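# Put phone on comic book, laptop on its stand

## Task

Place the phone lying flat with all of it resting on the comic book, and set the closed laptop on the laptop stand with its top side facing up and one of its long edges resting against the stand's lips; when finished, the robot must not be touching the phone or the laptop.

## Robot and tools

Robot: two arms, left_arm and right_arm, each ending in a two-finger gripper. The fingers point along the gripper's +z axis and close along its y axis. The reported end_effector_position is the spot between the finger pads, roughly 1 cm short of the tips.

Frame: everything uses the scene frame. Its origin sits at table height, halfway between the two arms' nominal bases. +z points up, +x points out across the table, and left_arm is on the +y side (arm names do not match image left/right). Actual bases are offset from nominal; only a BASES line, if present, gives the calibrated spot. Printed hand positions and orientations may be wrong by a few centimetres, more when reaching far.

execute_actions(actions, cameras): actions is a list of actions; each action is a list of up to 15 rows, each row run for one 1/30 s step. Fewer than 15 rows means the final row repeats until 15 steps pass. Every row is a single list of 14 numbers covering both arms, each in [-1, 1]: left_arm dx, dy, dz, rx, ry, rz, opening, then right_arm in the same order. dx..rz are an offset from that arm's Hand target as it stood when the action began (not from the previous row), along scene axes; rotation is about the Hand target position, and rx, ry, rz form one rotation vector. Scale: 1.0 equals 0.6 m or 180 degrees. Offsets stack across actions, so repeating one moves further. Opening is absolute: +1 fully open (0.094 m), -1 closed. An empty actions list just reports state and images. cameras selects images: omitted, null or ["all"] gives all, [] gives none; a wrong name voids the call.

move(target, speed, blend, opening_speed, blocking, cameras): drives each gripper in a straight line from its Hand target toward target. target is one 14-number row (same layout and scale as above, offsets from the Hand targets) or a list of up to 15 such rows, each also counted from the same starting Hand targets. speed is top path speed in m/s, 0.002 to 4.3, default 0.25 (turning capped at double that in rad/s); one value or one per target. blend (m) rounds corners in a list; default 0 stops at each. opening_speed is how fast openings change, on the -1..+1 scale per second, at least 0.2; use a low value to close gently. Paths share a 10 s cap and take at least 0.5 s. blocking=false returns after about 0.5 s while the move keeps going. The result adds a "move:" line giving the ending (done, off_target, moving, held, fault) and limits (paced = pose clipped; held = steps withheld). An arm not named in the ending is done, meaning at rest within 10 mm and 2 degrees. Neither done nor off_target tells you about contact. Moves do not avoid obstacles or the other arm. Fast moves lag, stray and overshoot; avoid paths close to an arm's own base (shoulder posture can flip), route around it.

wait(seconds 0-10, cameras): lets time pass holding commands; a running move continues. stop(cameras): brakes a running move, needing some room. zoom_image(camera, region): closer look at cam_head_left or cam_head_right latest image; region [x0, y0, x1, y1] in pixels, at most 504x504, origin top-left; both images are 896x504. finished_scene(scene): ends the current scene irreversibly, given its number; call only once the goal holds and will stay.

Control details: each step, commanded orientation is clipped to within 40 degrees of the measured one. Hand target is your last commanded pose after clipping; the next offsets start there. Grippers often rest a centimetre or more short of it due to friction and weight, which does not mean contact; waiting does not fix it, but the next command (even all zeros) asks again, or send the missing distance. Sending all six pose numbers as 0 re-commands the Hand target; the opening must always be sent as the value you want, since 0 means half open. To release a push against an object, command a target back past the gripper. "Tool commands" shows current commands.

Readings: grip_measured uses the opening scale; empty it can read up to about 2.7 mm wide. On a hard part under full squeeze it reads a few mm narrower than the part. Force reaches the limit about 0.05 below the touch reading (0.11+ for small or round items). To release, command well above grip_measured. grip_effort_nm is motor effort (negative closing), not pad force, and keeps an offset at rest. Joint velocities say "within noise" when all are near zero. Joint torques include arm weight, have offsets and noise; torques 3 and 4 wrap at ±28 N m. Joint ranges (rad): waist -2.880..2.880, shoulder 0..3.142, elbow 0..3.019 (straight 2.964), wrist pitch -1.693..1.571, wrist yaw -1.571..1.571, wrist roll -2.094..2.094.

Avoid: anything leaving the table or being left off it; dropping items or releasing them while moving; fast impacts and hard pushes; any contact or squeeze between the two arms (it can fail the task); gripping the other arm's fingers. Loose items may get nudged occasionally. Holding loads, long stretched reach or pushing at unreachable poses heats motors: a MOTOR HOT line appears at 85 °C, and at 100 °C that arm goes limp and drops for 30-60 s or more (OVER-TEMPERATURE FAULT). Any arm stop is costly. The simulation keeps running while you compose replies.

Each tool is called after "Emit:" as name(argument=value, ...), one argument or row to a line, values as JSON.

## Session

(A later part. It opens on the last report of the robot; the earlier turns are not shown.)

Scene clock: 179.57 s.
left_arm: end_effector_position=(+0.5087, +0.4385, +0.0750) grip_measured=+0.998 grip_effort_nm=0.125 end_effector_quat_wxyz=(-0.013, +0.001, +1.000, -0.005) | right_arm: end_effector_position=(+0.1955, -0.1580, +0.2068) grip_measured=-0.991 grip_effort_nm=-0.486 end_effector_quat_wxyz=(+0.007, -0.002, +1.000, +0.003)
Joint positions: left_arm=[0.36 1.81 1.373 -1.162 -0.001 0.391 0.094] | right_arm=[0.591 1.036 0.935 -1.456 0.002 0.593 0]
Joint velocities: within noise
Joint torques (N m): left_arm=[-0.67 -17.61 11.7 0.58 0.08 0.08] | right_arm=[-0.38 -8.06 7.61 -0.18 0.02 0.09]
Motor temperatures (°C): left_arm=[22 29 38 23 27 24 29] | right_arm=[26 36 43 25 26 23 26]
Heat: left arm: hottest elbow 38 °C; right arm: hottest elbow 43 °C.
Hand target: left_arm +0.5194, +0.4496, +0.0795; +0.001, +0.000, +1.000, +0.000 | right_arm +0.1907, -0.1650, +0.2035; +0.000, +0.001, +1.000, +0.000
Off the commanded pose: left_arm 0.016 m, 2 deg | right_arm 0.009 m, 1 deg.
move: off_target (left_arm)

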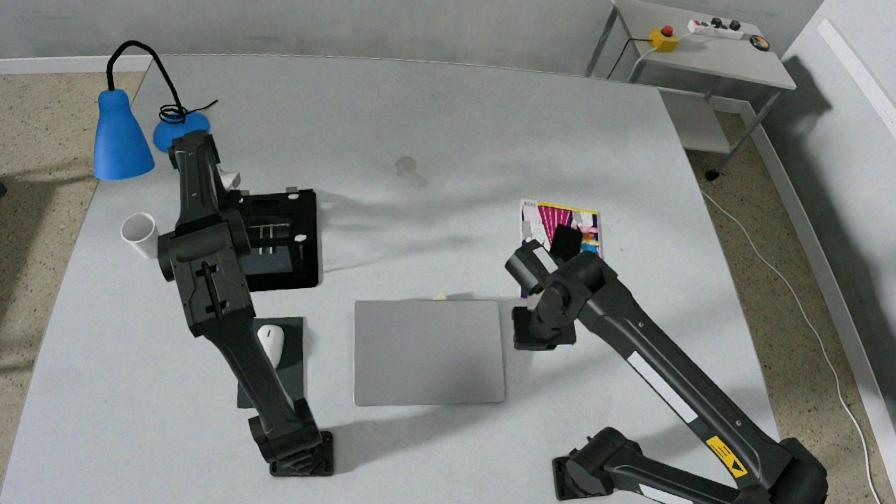

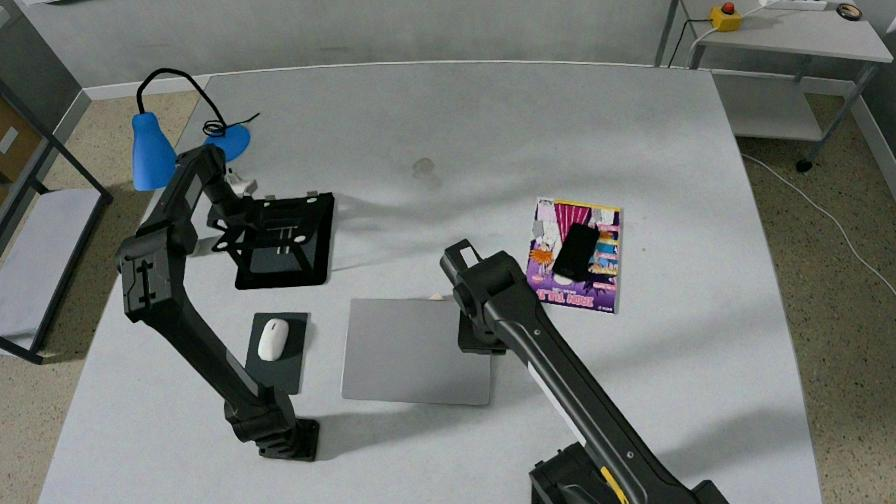

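Emit:
move(
  target=[0,0,0,0,0,0,-0.2,0,0,0,0,0,0,-1],
  opening_speed=0.4,
)

Emit:
zoom_image(
  camera="cam_head_right",
  region=[190, 160, 370, 300],
)

Scene clock: 184.73 s.
left_arm: end_effector_position=(+0.5082, +0.4473, +0.0744) grip_measured=+0.081 grip_effort_nm=-1.009 end_effector_quat_wxyz=(-0.010, -0.014, +1.000, +0.001) | right_arm: end_effector_position=(+0.1955, -0.1580, +0.2068) grip_measured=-0.991 grip_effort_nm=-0.486 end_effector_quat_wxyz=(+0.007, -0.002, +1.000, +0.003)
Joint positions: left_arm=[0.374 1.811 1.373 -1.15 -0.008 0.374 0.051] | right_arm=[0.591 1.036 0.935 -1.456 0.002 0.593 0]
Joint velocities: within noise
Joint torques (N m): left_arm=[-1.08 -17.26 11.89 0.12 0.39 0.31] | right_arm=[-0.32 -8.06 7.61 -0.17 0.02 0.09]
Motor temperatures (°C): left_arm=[22 29 38 23 27 24 29] | right_arm=[26 35 43 25 26 23 26]
Heat: left arm: hottest elbow 38 °C; right arm: hottest elbow 43 °C.
Hand target: left_arm +0.5193, +0.4497, +0.0794; +0.001, +0.000, +1.000, +0.000 | right_arm +0.1907, -0.1650, +0.2035; +0.000, +0.001, +1.000, +0.000
Off the commanded pose: left_arm 0.012 m, 2 deg | right_arm 0.009 m, 1 deg.
move: off_target (left_arm)

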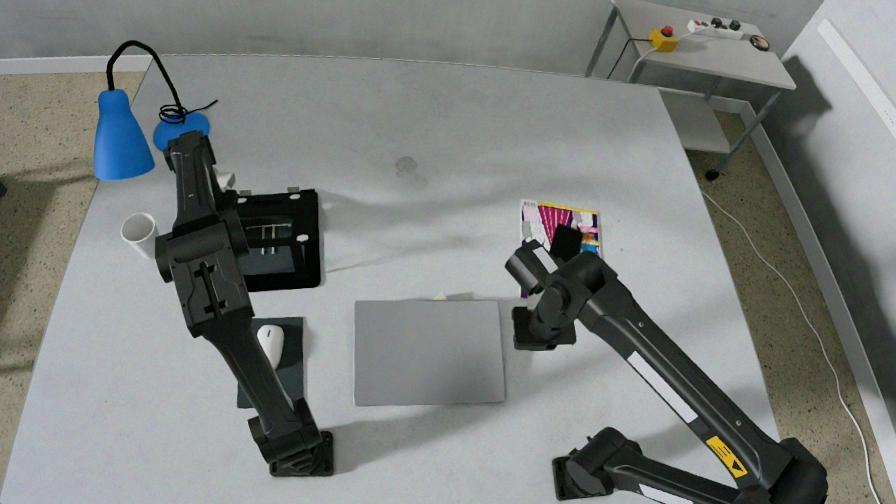

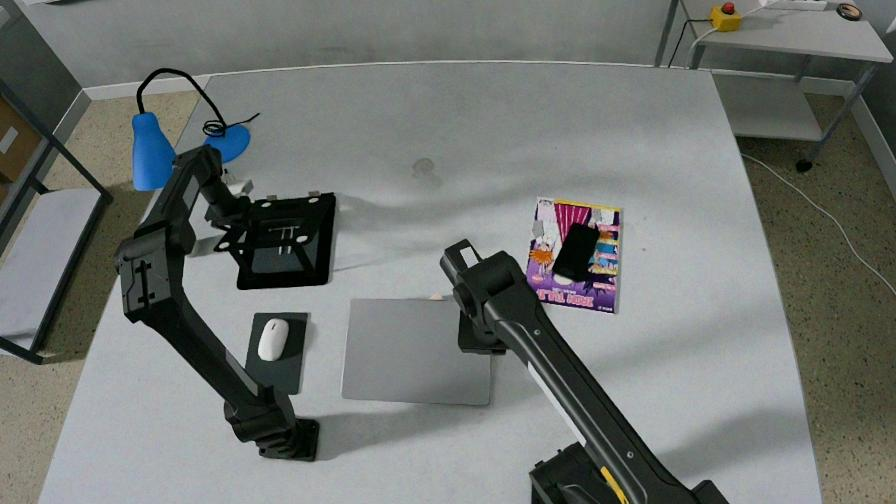

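Scaled by 2.800.

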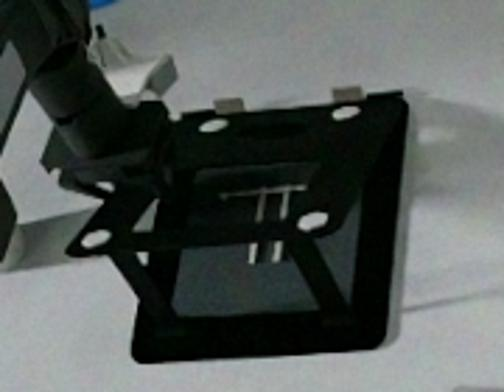

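Emit:
move(
  target=[
    [0.0,-0.25,0.0,0,0,-0.025,-0.2,0,0,0,0,0,0,-1],
    [0.0,-0.52,0.0,0,0,-0.05,-0.2,0,0,0,0,0,0,-1],
  ],
  speed=0.1,
)

Emit:
zoom_image(
  camera="cam_head_left",
  region=[240, 150, 520, 350],
)

Emit:
zoom_image(
  camera="cam_head_right",
  region=[240, 150, 520, 350],
)

Scene clock: 195.43 s.
left_arm: end_effector_position=(+0.5129, +0.1557, +0.0737) grip_measured=+0.072 grip_effort_nm=-1.009 end_effector_quat_wxyz=(-0.008, +0.069, +0.998, +0.005) | right_arm: end_effector_position=(+0.1955, -0.1580, +0.2068) grip_measured=-0.991 grip_effort_nm=-0.486 end_effector_quat_wxyz=(+0.007, -0.002, +1.000, +0.003)
Joint positions: left_arm=[-0.209 1.742 1.273 -1.118 -0.009 -0.043 0.05] | right_arm=[0.591 1.036 0.935 -1.456 0.002 0.593 0]
Joint velocities: within noise
Joint torques (N m): left_arm=[-3.43 -16.5 11.15 0.42 0.41 -0.08] | right_arm=[-0.32 -8.12 7.62 -0.2 0.01 0.09]
Motor temperatures (°C): left_arm=[22 29 38 23 27 24 29] | right_arm=[26 35 43 25 26 23 26]
Heat: left arm: hottest elbow 38 °C; right arm: hottest elbow 43 °C.
Hand target: left_arm +0.5194, +0.1375, +0.0796; +0.001, +0.078, +0.997, +0.000 | right_arm +0.1907, -0.1650, +0.2035; +0.000, +0.001, +1.000, +0.000
Off the commanded pose: left_arm 0.020 m, 2 deg | right_arm 0.009 m, 1 deg.
move: off_target (left_arm)

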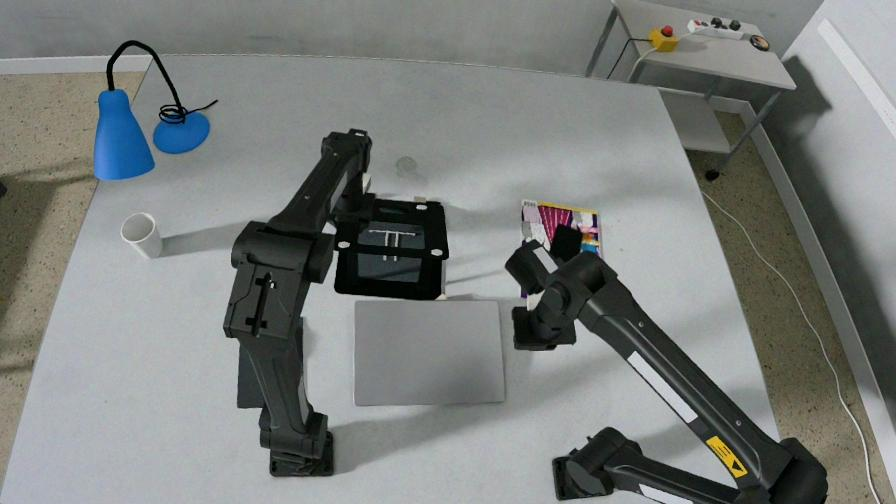

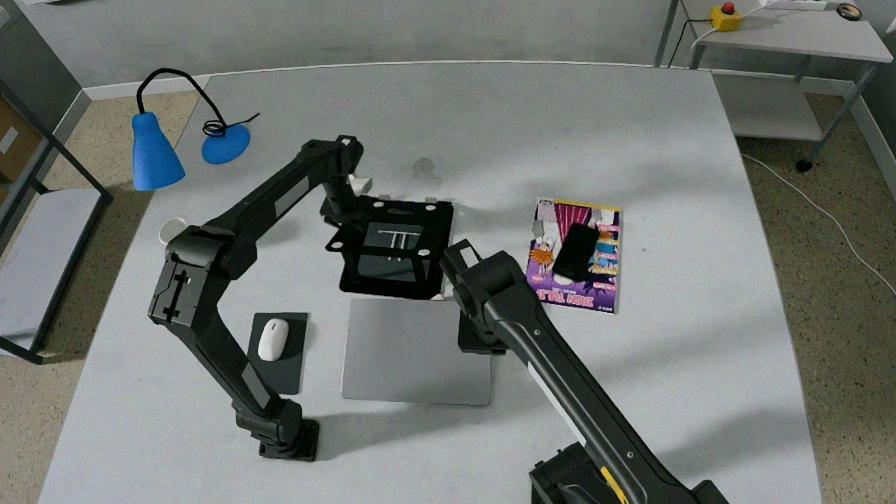

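Scaled by 1.800.

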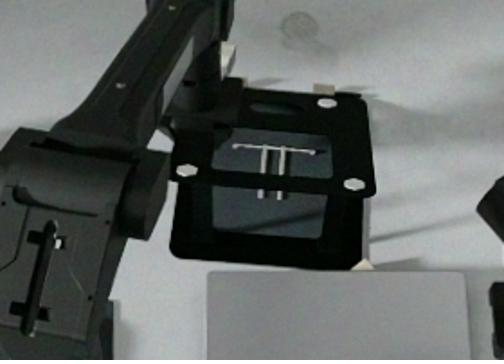

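Scaled by 1.800.

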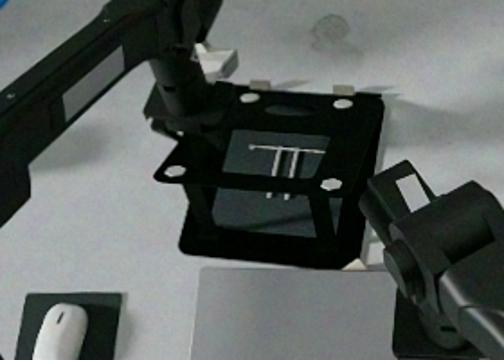

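Emit:
move(
  target=[
    [0.07,0.0,0.0,0,0,0.01,-0.2,0,0,0,0,0,0,-1],
  ],
  speed=0.08,
  cameras=[],
)

Emit:
move(
  target=[
    [0.0,0.0,0.0,0,0,0.0,0.7,0,0,0,0,0,0,-1],
  ],
  opening_speed=1,
  cameras=[],
)

Emit:
move(
  target=[
    [0.0,0.0,0.25,0,0,0.0,0.7,0,0,0,0,0,0,-1],
    [-0.3,0.1,0.2,0,0,0.0,0.7,0,0,0,0,0,0,-1],
  ],
  speed=0.2,
)

Emit:
zoom_image(
  camera="cam_head_left",
  region=[300, 170, 620, 410],
)

Emit:
zoom_image(
  camera="cam_head_right",
  region=[300, 170, 620, 410],
)

Scene clock: 202.80 s.
left_arm: end_effector_position=(+0.5347, +0.1499, +0.0736) grip_measured=+0.070 grip_effort_nm=-1.004 end_effector_quat_wxyz=(-0.019, +0.071, +0.997, +0.006) | right_arm: end_effector_position=(+0.1955, -0.1580, +0.2068) grip_measured=-0.991 grip_effort_nm=-0.491 end_effector_quat_wxyz=(+0.007, -0.002, +1.000, +0.003)
Joint positions: left_arm=[-0.213 1.808 1.366 -1.167 -0.008 -0.042 0.05] | right_arm=[0.591 1.036 0.935 -1.456 0.002 0.593 0]
Joint velocities: within noise
Joint torques (N m): left_arm=[-2.02 -15.38 15.2 0.59 0.32 -0.27] | right_arm=[-0.32 -8.12 7.6 -0.17 0.02 0.09]
Motor temperatures (°C): left_arm=[22 30 39 23 27 24 29] | right_arm=[26 35 43 25 25 23 26]
Heat: left arm: hottest elbow 39 °C; right arm: hottest elbow 43 °C.
Hand target: left_arm +0.5613, +0.1376, +0.0795; +0.001, +0.063, +0.998, +0.000 | right_arm +0.1907, -0.1650, +0.2035; +0.000, +0.001, +1.000, +0.000
Off the commanded pose: left_arm 0.030 m, 3 deg | right_arm 0.009 m, 1 deg.
move: off_target (left_arm)
No camera images: "cameras" was empty.

Scene clock: 204.10 s.
left_arm: end_effector_position=(+0.5361, +0.1487, +0.0626) grip_measured=+0.697 grip_effort_nm=0.125 end_effector_quat_wxyz=(-0.029, +0.062, +0.998, +0.005) | right_arm: end_effector_position=(+0.1955, -0.1580, +0.2068) grip_measured=-0.991 grip_effort_nm=-0.486 end_effector_quat_wxyz=(+0.007, -0.002, +1.000, +0.003)
Joint positions: left_arm=[-0.213 1.836 1.374 -1.167 -0.002 -0.059 0.08] | right_arm=[0.591 1.036 0.935 -1.456 0.002 0.593 0]
Joint velocities: within noise
Joint torques (N m): left_arm=[-2.73 -17.79 14.57 0.42 0.11 -0.11] | right_arm=[-0.32 -8.18 7.6 -0.18 0.01 0.09]
Motor temperatures (°C): left_arm=[22 30 39 23 27 24 29] | right_arm=[26 35 43 25 25 23 26]
Heat: left arm: hottest elbow 39 °C; right arm: hottest elbow 43 °C.
Hand target: left_arm +0.5613, +0.1377, +0.0794; +0.001, +0.063, +0.998, +0.000 | right_arm +0.1907, -0.1650, +0.2035; +0.000, +0.001, +1.000, +0.000
Off the commanded pose: left_arm 0.032 m, 3 deg | right_arm 0.009 m, 1 deg.
move: off_target (left_arm)
No camera images: "cameras" was empty.

Scene clock: 206.63 s.
left_arm: end_effector_position=(+0.3815, +0.1925, +0.1979) grip_measured=+0.698 grip_effort_nm=0.129 end_effector_quat_wxyz=(-0.008, +0.065, +0.998, +0.001) | right_arm: end_effector_position=(+0.1955, -0.1580, +0.2068) grip_measured=-0.991 grip_effort_nm=-0.481 end_effector_quat_wxyz=(+0.007, -0.002, +1.000, +0.003)
Joint positions: left_arm=[-0.17 1.292 1.108 -1.404 -0.001 -0.012 0.08] | right_arm=[0.591 1.036 0.935 -1.456 0.002 0.593 0]
Joint velocities: within noise
Joint torques (N m): left_arm=[-0.26 -11.05 9.16 0.57 0.06 0.11] | right_arm=[-0.32 -8.06 7.62 -0.2 0.01 0.09]
Motor temperatures (°C): left_arm=[22 30 39 23 27 24 29] | right_arm=[26 35 43 25 25 23 26]
Heat: left arm: hottest elbow 39 °C; right arm: hottest elbow 43 °C.
Hand target: left_arm +0.3813, +0.1976, +0.1994; +0.001, +0.063, +0.998, +0.000 | right_arm +0.1907, -0.1650, +0.2035; +0.000, +0.001, +1.000, +0.000
Off the commanded pose: left_arm 0.005 m, 1 deg | right_arm 0.009 m, 1 deg.
move: done

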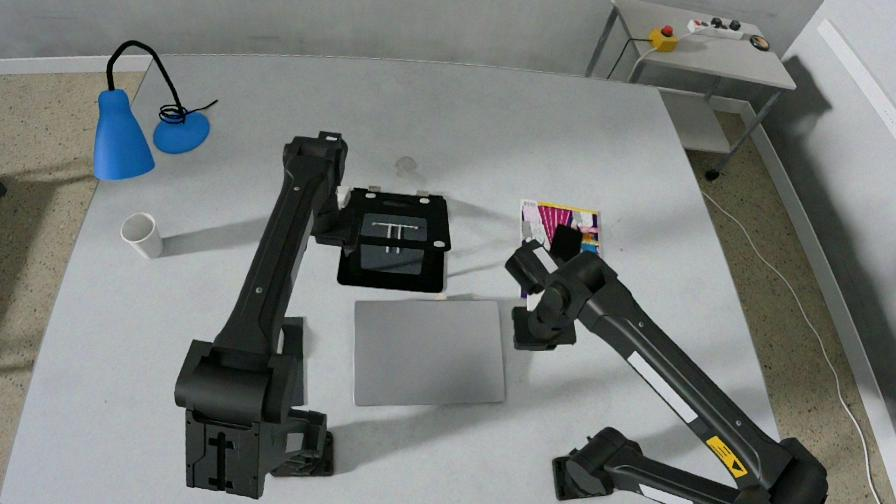

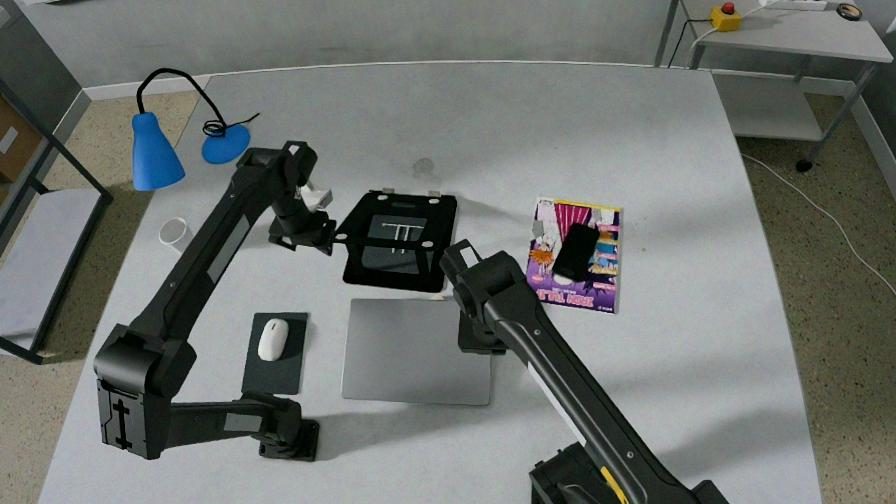

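Scaled by 1.575.

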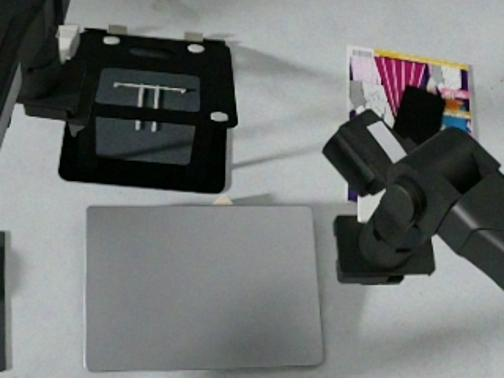

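Scaled by 1.575.

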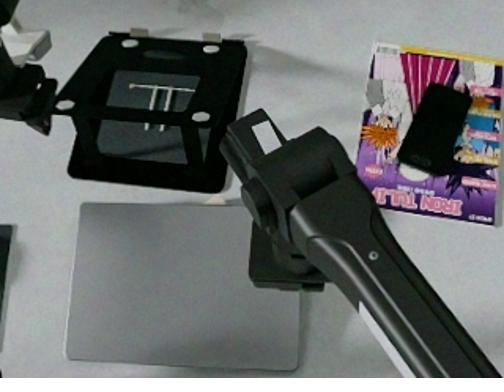

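Emit:
move(
  target=[-0.252,-0.038,-0.08,-0.222,0.014,0.038,1,0.09,-0.017,-0.09,0.222,0,0,1],
  speed=0.2,
  opening_speed=1.5,
)

Emit:
zoom_image(
  camera="cam_head_left",
  region=[300, 250, 620, 450],
)

Scene clock: 219.53 s.
left_arm: end_effector_position=(+0.2338, +0.1731, +0.1515) grip_measured=+0.998 grip_effort_nm=0.129 end_effector_quat_wxyz=(-0.002, +0.003, +0.940, -0.340) | right_arm: end_effector_position=(+0.2444, -0.1718, +0.1589) grip_measured=+0.999 grip_effort_nm=0.066 end_effector_quat_wxyz=(+0.005, -0.005, +0.940, +0.341)
Joint positions: left_arm=[0.169 0.955 0.629 -1.413 0.676 0.263 0.094] | right_arm=[0.096 1.095 0.737 -1.119 -0.692 0.125 0.094]
Joint velocities: within noise
Joint torques (N m): left_arm=[-0.26 -5.89 8.79 -0.27 0.5 0.18] | right_arm=[-0.38 -6.18 7.42 0.7 -0.43 0]
Motor temperatures (°C): left_arm=[22 29 38 23 27 24 29] | right_arm=[26 35 43 25 25 23 26]
Heat: left arm: hottest elbow 38 °C; right arm: hottest elbow 43 °C.
Hand target: left_arm +0.2301, +0.1748, +0.1514; +0.001, +0.000, +0.940, -0.342 | right_arm +0.2447, -0.1752, +0.1494; +0.000, +0.001, +0.940, +0.341
Off the commanded pose: left_arm 0.004 m, 0 deg | right_arm 0.010 m, 1 deg.
move: done

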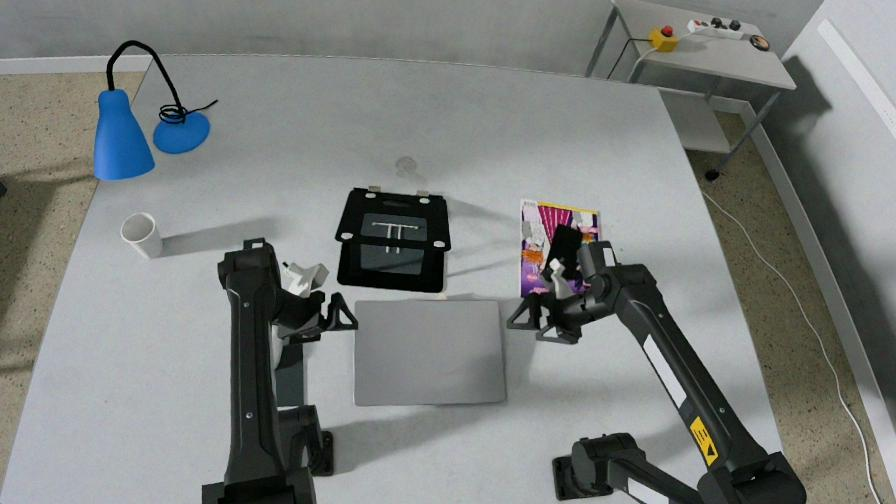

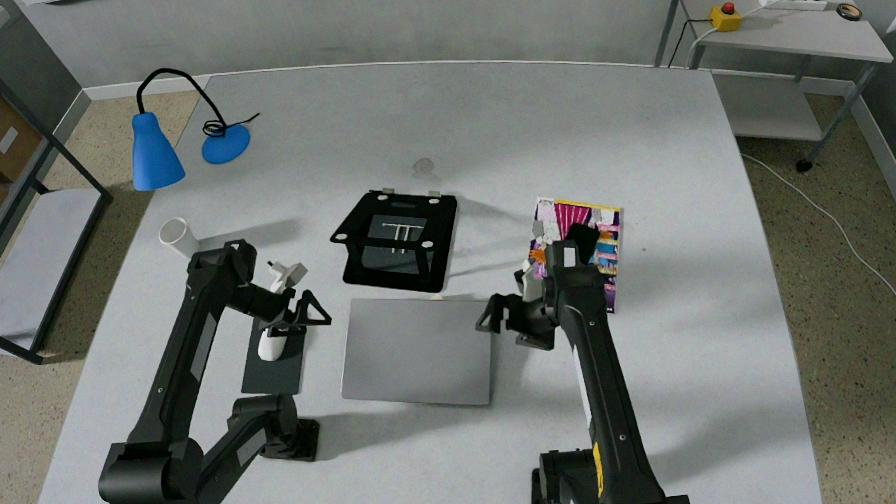

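Scaled by 1.575.

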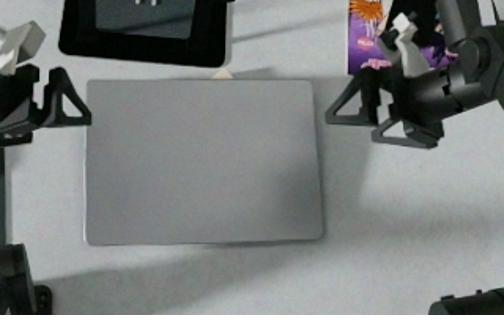

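Emit:
move(
  target=[-0.01,-0.01,-0.188,0,0,0,1,-0.01,0.01,-0.185,0,0,0,1],
  speed=0.13,
)

Emit:
zoom_image(
  camera="cam_head_left",
  region=[300, 250, 620, 450],
)

Emit:
zoom_image(
  camera="cam_head_right",
  region=[260, 250, 580, 450],
)

Scene clock: 224.73 s.
left_arm: end_effector_position=(+0.2268, +0.1712, +0.0423) grip_measured=+0.998 grip_effort_nm=0.129 end_effector_quat_wxyz=(+0.007, +0.003, +0.940, -0.340) | right_arm: end_effector_position=(+0.2443, -0.1717, +0.0470) grip_measured=+0.999 grip_effort_nm=0.066 end_effector_quat_wxyz=(+0.011, -0.001, +0.939, +0.343)
Joint positions: left_arm=[0.169 1.139 0.407 -0.987 0.68 0.256 0.094] | right_arm=[0.096 1.295 0.542 -0.706 -0.692 0.139 0.094]
Joint velocities: within noise
Joint torques (N m): left_arm=[-2.02 -4.25 6.64 0.47 0.55 -0.03] | right_arm=[1.26 -7.06 5.78 0.79 -0.35 0.19]
Motor temperatures (°C): left_arm=[22 29 38 23 27 24 29] | right_arm=[26 35 42 25 25 23 26]
Heat: left arm: hottest elbow 38 °C; right arm: hottest elbow 42 °C.
Hand target: left_arm +0.2240, +0.1687, +0.0386; +0.000, +0.000, +0.940, -0.342 | right_arm +0.2388, -0.1692, +0.0385; +0.000, +0.001, +0.940, +0.341
Off the commanded pose: left_arm 0.005 m, 1 deg | right_arm 0.011 m, 1 deg.
move: off_target (right_arm)

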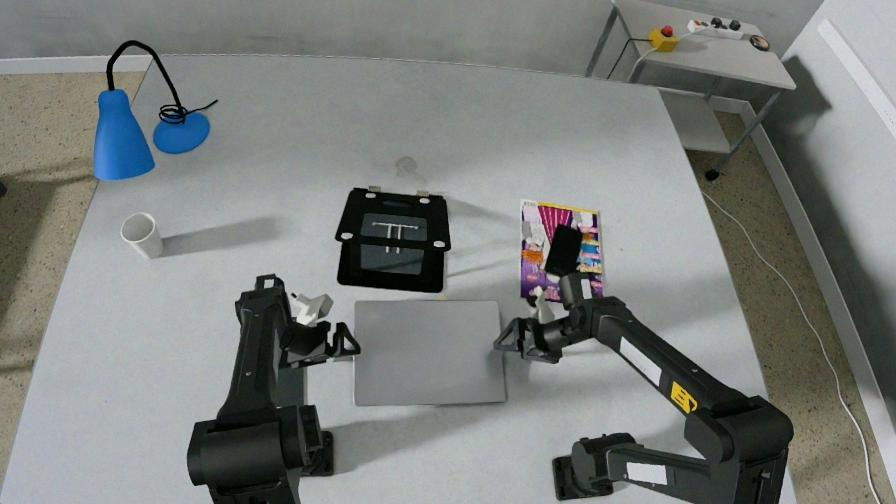

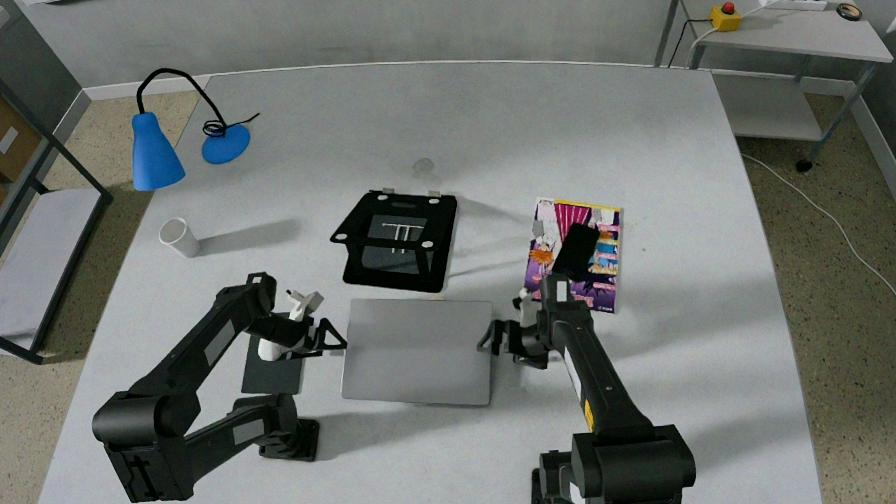

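Scaled by 1.575.

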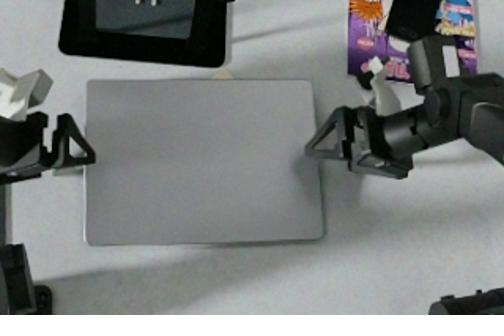

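Scaled by 1.575.

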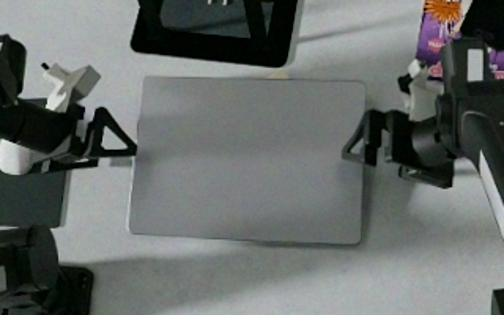

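Emit:
move(
  target=[0,-0.085,-0.004,0,0,0,1,0,0.08,-0.012,0,0,0,1],
  speed=0.06,
  cameras=[],
)

Emit:
move(
  target=[0,-0.055,0,0,0,0,1,0,0.055,0,0,0,0,1],
  speed=0.04,
)

Emit:
zoom_image(
  camera="cam_head_left",
  region=[300, 250, 620, 450],
)

Scene clock: 229.87 s.
left_arm: end_effector_position=(+0.2278, +0.1204, +0.0379) grip_measured=+0.998 grip_effort_nm=0.125 end_effector_quat_wxyz=(-0.001, -0.004, +0.939, -0.343) | right_arm: end_effector_position=(+0.2468, -0.1231, +0.0423) grip_measured=+0.999 grip_effort_nm=0.061 end_effector_quat_wxyz=(+0.013, -0.001, +0.938, +0.345)
Joint positions: left_arm=[-0.084 1.097 0.365 -0.79 0.7 -0.082 0.094] | right_arm=[0.266 1.316 0.534 -0.535 -0.666 0.357 0.094]
Joint velocities: within noise
Joint torques (N m): left_arm=[-1.73 -6.12 6.6 0.76 0.28 -0.04] | right_arm=[1.44 -7.41 5.53 1.01 -0.25 0.24]
Motor temperatures (°C): left_arm=[22 29 38 23 27 24 28] | right_arm=[26 35 42 25 25 23 26]
Heat: left arm: hottest elbow 38 °C; right arm: hottest elbow 42 °C.
Hand target: left_arm +0.2240, +0.1178, +0.0362; +0.000, +0.000, +0.940, -0.342 | right_arm +0.2388, -0.1212, +0.0313; +0.000, +0.001, +0.940, +0.341
Off the commanded pose: left_arm 0.005 m, 1 deg | right_arm 0.014 m, 2 deg.
move: off_target (right_arm)
No camera images: "cameras" was empty.

Scene clock: 231.40 s.
left_arm: end_effector_position=(+0.2297, +0.1007, +0.0371) grip_measured=+0.999 grip_effort_nm=0.071 end_effector_quat_wxyz=(+0.004, -0.018, +0.946, -0.325) | right_arm: end_effector_position=(+0.2471, -0.1082, +0.0404) grip_measured=+0.999 grip_effort_nm=0.042 end_effector_quat_wxyz=(+0.014, +0.019, +0.943, +0.332)
Joint positions: left_arm=[-0.211 1.065 0.355 -0.698 0.644 -0.274 0.094] | right_arm=[0.331 1.316 0.534 -0.486 -0.616 0.474 0.094]
Joint velocities: within noise
Joint torques (N m): left_arm=[-5.19 -4.66 6.8 2.14 1.61 -0.11] | right_arm=[4.25 -6.42 6.39 2.14 -0.96 0.28]
Motor temperatures (°C): left_arm=[22 29 38 23 27 24 28] | right_arm=[26 35 41 25 25 23 26]
Heat: left arm: hottest elbow 38 °C; right arm: hottest elbow 41 °C.
Hand target: left_arm +0.2242, +0.0848, +0.0362; +0.001, +0.000, +0.940, -0.342 | right_arm +0.2388, -0.0881, +0.0314; +0.000, +0.001, +0.940, +0.341
Off the commanded pose: left_arm 0.017 m, 3 deg | right_arm 0.024 m, 3 deg.
move: off_target (left_arm, right_arm)

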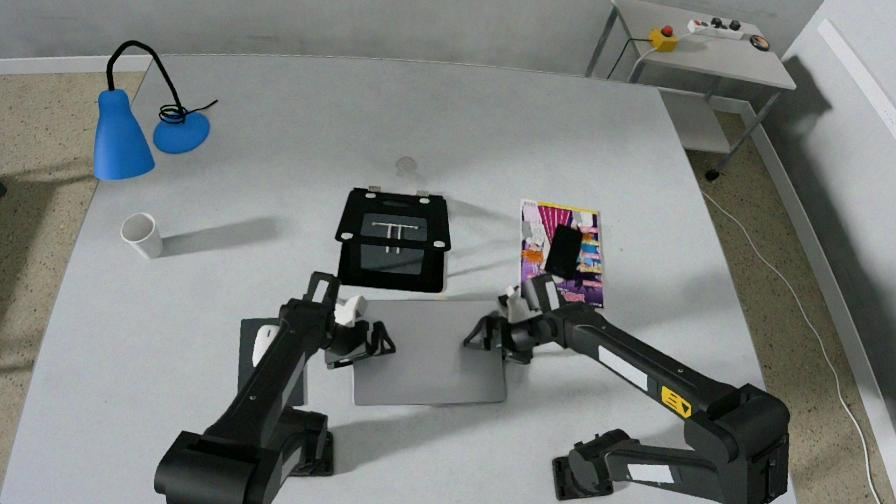

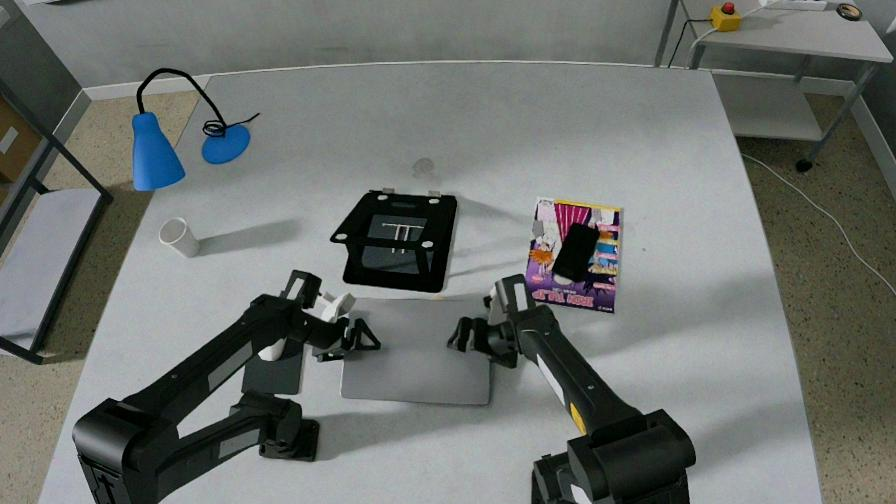

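Scaled by 1.575.

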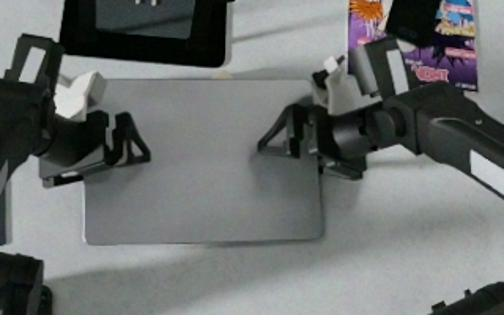

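Emit:
move(
  target=[0,-0.06,0,0,0,0,1,0,0.055,0,0,0,0,1],
  speed=0.04,
  cameras=[],
)

Emit:
move(
  target=[0,0,0.1,0,0,0,1,0,0,0.1,0,0,0,1],
  speed=0.05,
)

Emit:
zoom_image(
  camera="cam_head_left",
  region=[300, 250, 620, 450],
)

Scene clock: 236.47 s.
left_arm: end_effector_position=(+0.2313, +0.0959, +0.0345) grip_measured=+1.000 grip_effort_nm=-0.051 end_effector_quat_wxyz=(+0.011, -0.040, +0.957, -0.287) | right_arm: end_effector_position=(+0.2493, -0.1060, +0.0384) grip_measured=+1.000 grip_effort_nm=-0.042 end_effector_quat_wxyz=(+0.025, +0.040, +0.951, +0.305)
Joint positions: left_arm=[-0.293 1.037 0.355 -0.67 0.544 -0.409 0.094] | right_arm=[0.369 1.302 0.534 -0.472 -0.537 0.551 0.094]
Joint velocities: within noise
Joint torques (N m): left_arm=[-9.05 -2.73 7.72 4.12 4.2 -0.42] | right_arm=[7.88 -4.25 7.73 3.28 -2.62 0.5]
Motor temperatures (°C): left_arm=[22 28 37 24 30 24 28] | right_arm=[26 35 41 25 27 23 26]
Heat: left arm: hottest elbow 37 °C; right arm: hottest elbow 41 °C.
Hand target: left_arm +0.2242, +0.0488, +0.0362; +0.001, +0.000, +0.940, -0.342 | right_arm +0.2389, -0.0552, +0.0313; +0.000, +0.001, +0.940, +0.341
Off the commanded pose: left_arm 0.048 m, 8 deg | right_arm 0.052 m, 7 deg.
move: off_target (left_arm, right_arm)
No camera images: "cameras" was empty.

Scene clock: 238.30 s.
left_arm: end_effector_position=(+0.1946, +0.0905, +0.0483) grip_measured=+1.000 grip_effort_nm=-0.071 end_effector_quat_wxyz=(-0.038, -0.034, +0.958, -0.283) | right_arm: end_effector_position=(+0.2148, -0.1100, +0.0396) grip_measured=+1.000 grip_effort_nm=-0.105 end_effector_quat_wxyz=(-0.029, +0.037, +0.960, +0.277)
Joint positions: left_arm=[-0.352 0.941 0.355 -0.838 0.563 -0.437 0.094] | right_arm=[0.403 1.264 0.534 -0.632 -0.528 0.542 0.094]
Joint velocities: within noise
Joint torques (N m): left_arm=[-5.19 -6.24 17.03 1.72 3.45 -0.23] | right_arm=[5.48 -11.99 13.12 1.4 -3.15 0.58]
Motor temperatures (°C): left_arm=[22 28 38 24 32 24 28] | right_arm=[26 35 41 25 28 23 26]
Heat: left arm: hottest elbow 38 °C; right arm: hottest elbow 41 °C.
Hand target: left_arm +0.2242, +0.0487, +0.0963; +0.001, +0.000, +0.940, -0.342 | right_arm +0.2389, -0.0552, +0.0913; +0.000, +0.001, +0.940, +0.341
Off the commanded pose: left_arm 0.070 m, 9 deg | right_arm 0.079 m, 9 deg.
move: off_target (left_arm, right_arm)

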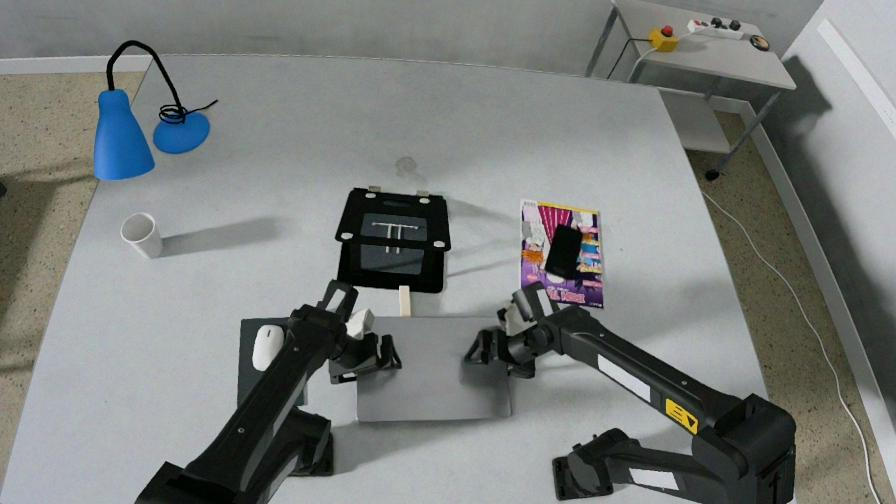

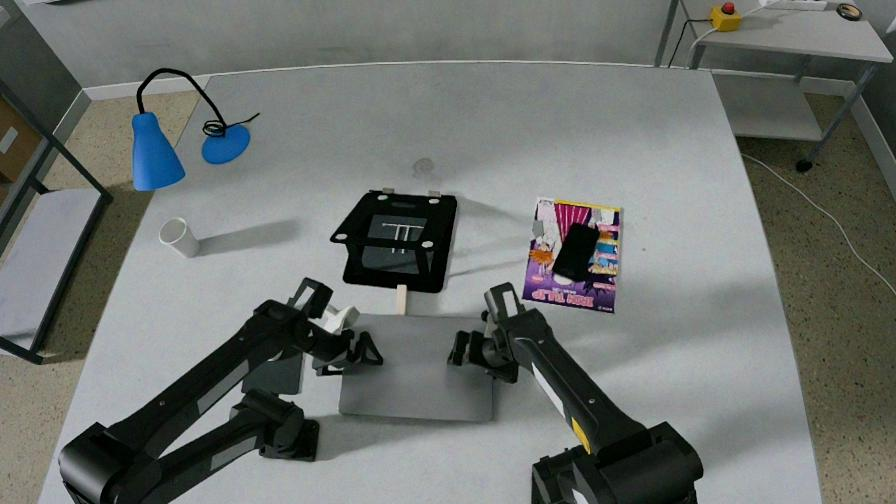

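Scaled by 1.575.

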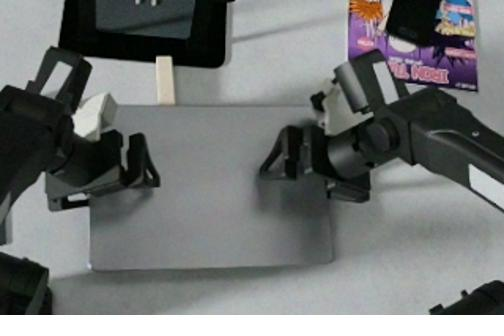

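Emit:
move(
  target=[0,0,0.03,0,0,0,1,0,0,0.06,0,0,0,1],
  speed=0.06,
)

Emit:
zoom_image(
  camera="cam_head_left",
  region=[300, 250, 620, 450],
)

Scene clock: 241.43 s.
left_arm: end_effector_position=(+0.1836, +0.0903, +0.0549) grip_measured=+1.000 grip_effort_nm=-0.066 end_effector_quat_wxyz=(-0.049, -0.032, +0.957, -0.286) | right_arm: end_effector_position=(+0.1923, -0.1117, +0.0598) grip_measured=+1.000 grip_effort_nm=-0.105 end_effector_quat_wxyz=(-0.057, +0.040, +0.959, +0.274)
Joint positions: left_arm=[-0.362 0.9 0.355 -0.896 0.575 -0.439 0.094] | right_arm=[0.42 1.182 0.539 -0.764 -0.545 0.554 0.094]
Joint velocities: within noise
Joint torques (N m): left_arm=[-4.66 -6.3 20.01 1.35 3.04 -0.26] | right_arm=[4.31 -11.11 16.9 1.11 -2.6 0.44]
Motor temperatures (°C): left_arm=[23 28 39 24 35 24 28] | right_arm=[26 35 41 25 31 23 26]
Heat: left arm: hottest elbow 39 °C; right arm: hottest elbow 41 °C.
Hand target: left_arm +0.2242, +0.0488, +0.1143; +0.001, +0.000, +0.940, -0.342 | right_arm +0.2389, -0.0552, +0.1273; +0.000, +0.001, +0.940, +0.341
Off the commanded pose: left_arm 0.083 m, 10 deg | right_arm 0.100 m, 11 deg.
move: off_target (left_arm, right_arm)

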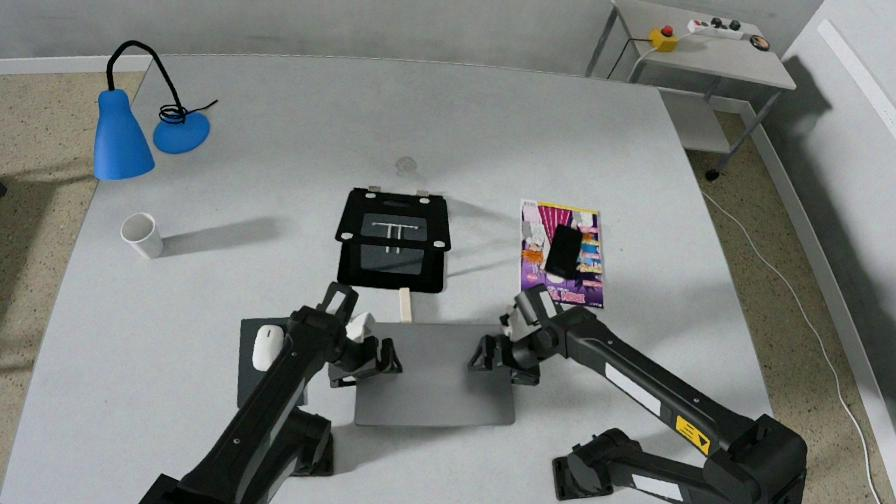

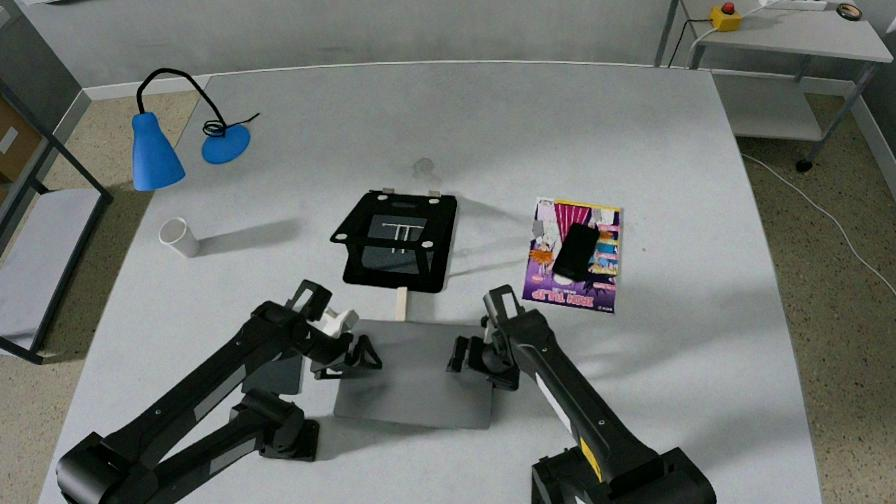

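Scaled by 1.575.

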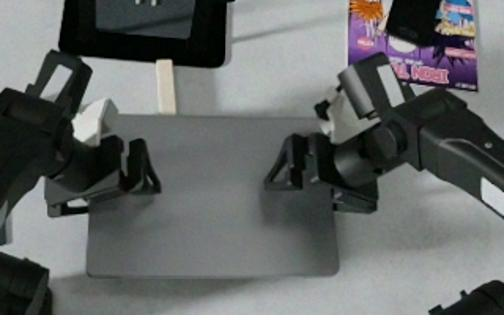

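Emit:
move(
  target=[0,0.0,0.0,0,0,0,1,0,-0.02,0.01,0,0,0,0.3],
  speed=0.06,
  opening_speed=0.6,
  cameras=[],
)

Emit:
move(
  target=[0,0.0,0.0,0,0,0,1,0,-0.01,0.0,0,0,0,-0.4],
  speed=0.06,
  opening_speed=0.5,
)

Emit:
zoom_image(
  camera="cam_head_left",
  region=[300, 250, 620, 450],
)

Scene clock: 245.70 s.
left_arm: end_effector_position=(+0.1812, +0.0932, +0.0547) grip_measured=+1.000 grip_effort_nm=-0.066 end_effector_quat_wxyz=(-0.051, -0.034, +0.959, -0.278) | right_arm: end_effector_position=(+0.1840, -0.1211, +0.0643) grip_measured=+0.306 grip_effort_nm=-0.276 end_effector_quat_wxyz=(-0.067, +0.040, +0.961, +0.264)
Joint positions: left_arm=[-0.362 0.891 0.355 -0.915 0.562 -0.439 0.094] | right_arm=[0.404 1.154 0.539 -0.831 -0.54 0.527 0.061]
Joint velocities: within noise
Joint torques (N m): left_arm=[-4.66 -5.48 19.99 1.35 3.51 -0.19] | right_arm=[2.67 -10.46 17.18 1.58 -3.13 0.3]
Motor temperatures (°C): left_arm=[23 28 40 24 37 24 28] | right_arm=[26 35 42 25 33 23 26]
Heat: left arm: hottest elbow 40 °C; right arm: hottest elbow 42 °C.
Hand target: left_arm +0.2242, +0.0487, +0.1143; +0.001, +0.000, +0.940, -0.342 | right_arm +0.2388, -0.0673, +0.1332; +0.000, +0.001, +0.940, +0.341
Off the commanded pose: left_arm 0.086 m, 10 deg | right_arm 0.103 m, 13 deg.
move: off_target (left_arm, right_arm)
No camera images: "cameras" was empty.

Scene clock: 248.30 s.
left_arm: end_effector_position=(+0.1733, +0.0999, +0.0515) grip_measured=+1.000 grip_effort_nm=-0.144 end_effector_quat_wxyz=(-0.065, -0.037, +0.963, -0.259) | right_arm: end_effector_position=(+0.2022, -0.1194, +0.0861) grip_measured=-0.221 grip_effort_nm=-0.950 end_effector_quat_wxyz=(-0.042, +0.031, +0.957, +0.287)
Joint positions: left_arm=[-0.362 0.891 0.355 -0.96 0.536 -0.431 0.094] | right_arm=[0.372 1.129 0.578 -0.846 -0.565 0.494 0.037]
Joint velocities: within noise
Joint torques (N m): left_arm=[-3.43 -5.77 20.25 2.35 4.59 -0.03] | right_arm=[3.96 -8.35 14.99 1.91 -2.49 0.45]
Motor temperatures (°C): left_arm=[23 28 41 24 41 24 28] | right_arm=[26 35 43 25 34 23 26]
Heat: left arm: hottest elbow 41 °C; right arm: hottest elbow 43 °C.
Hand target: left_arm +0.2242, +0.0488, +0.1143; +0.001, +0.000, +0.940, -0.342 | right_arm +0.2388, -0.0732, +0.1334; +0.000, +0.001, +0.940, +0.341
Off the commanded pose: left_arm 0.096 m, 13 deg | right_arm 0.075 m, 9 deg.
move: off_target (left_arm, right_arm)

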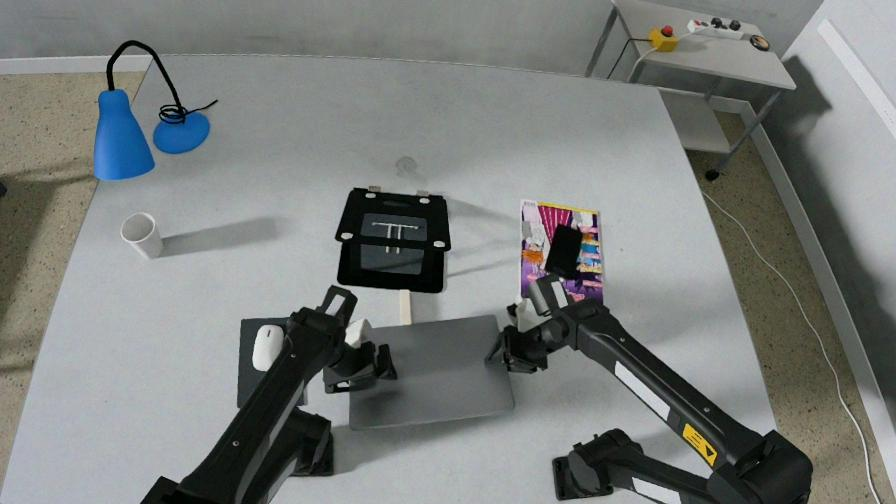

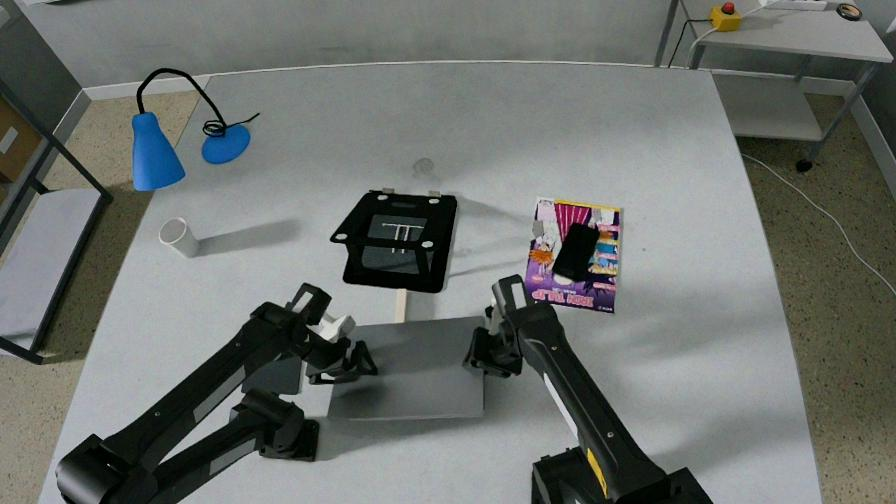

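Scaled by 1.575.

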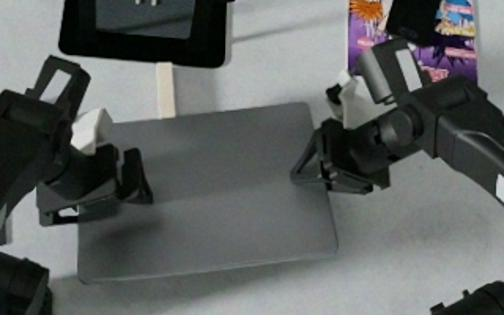

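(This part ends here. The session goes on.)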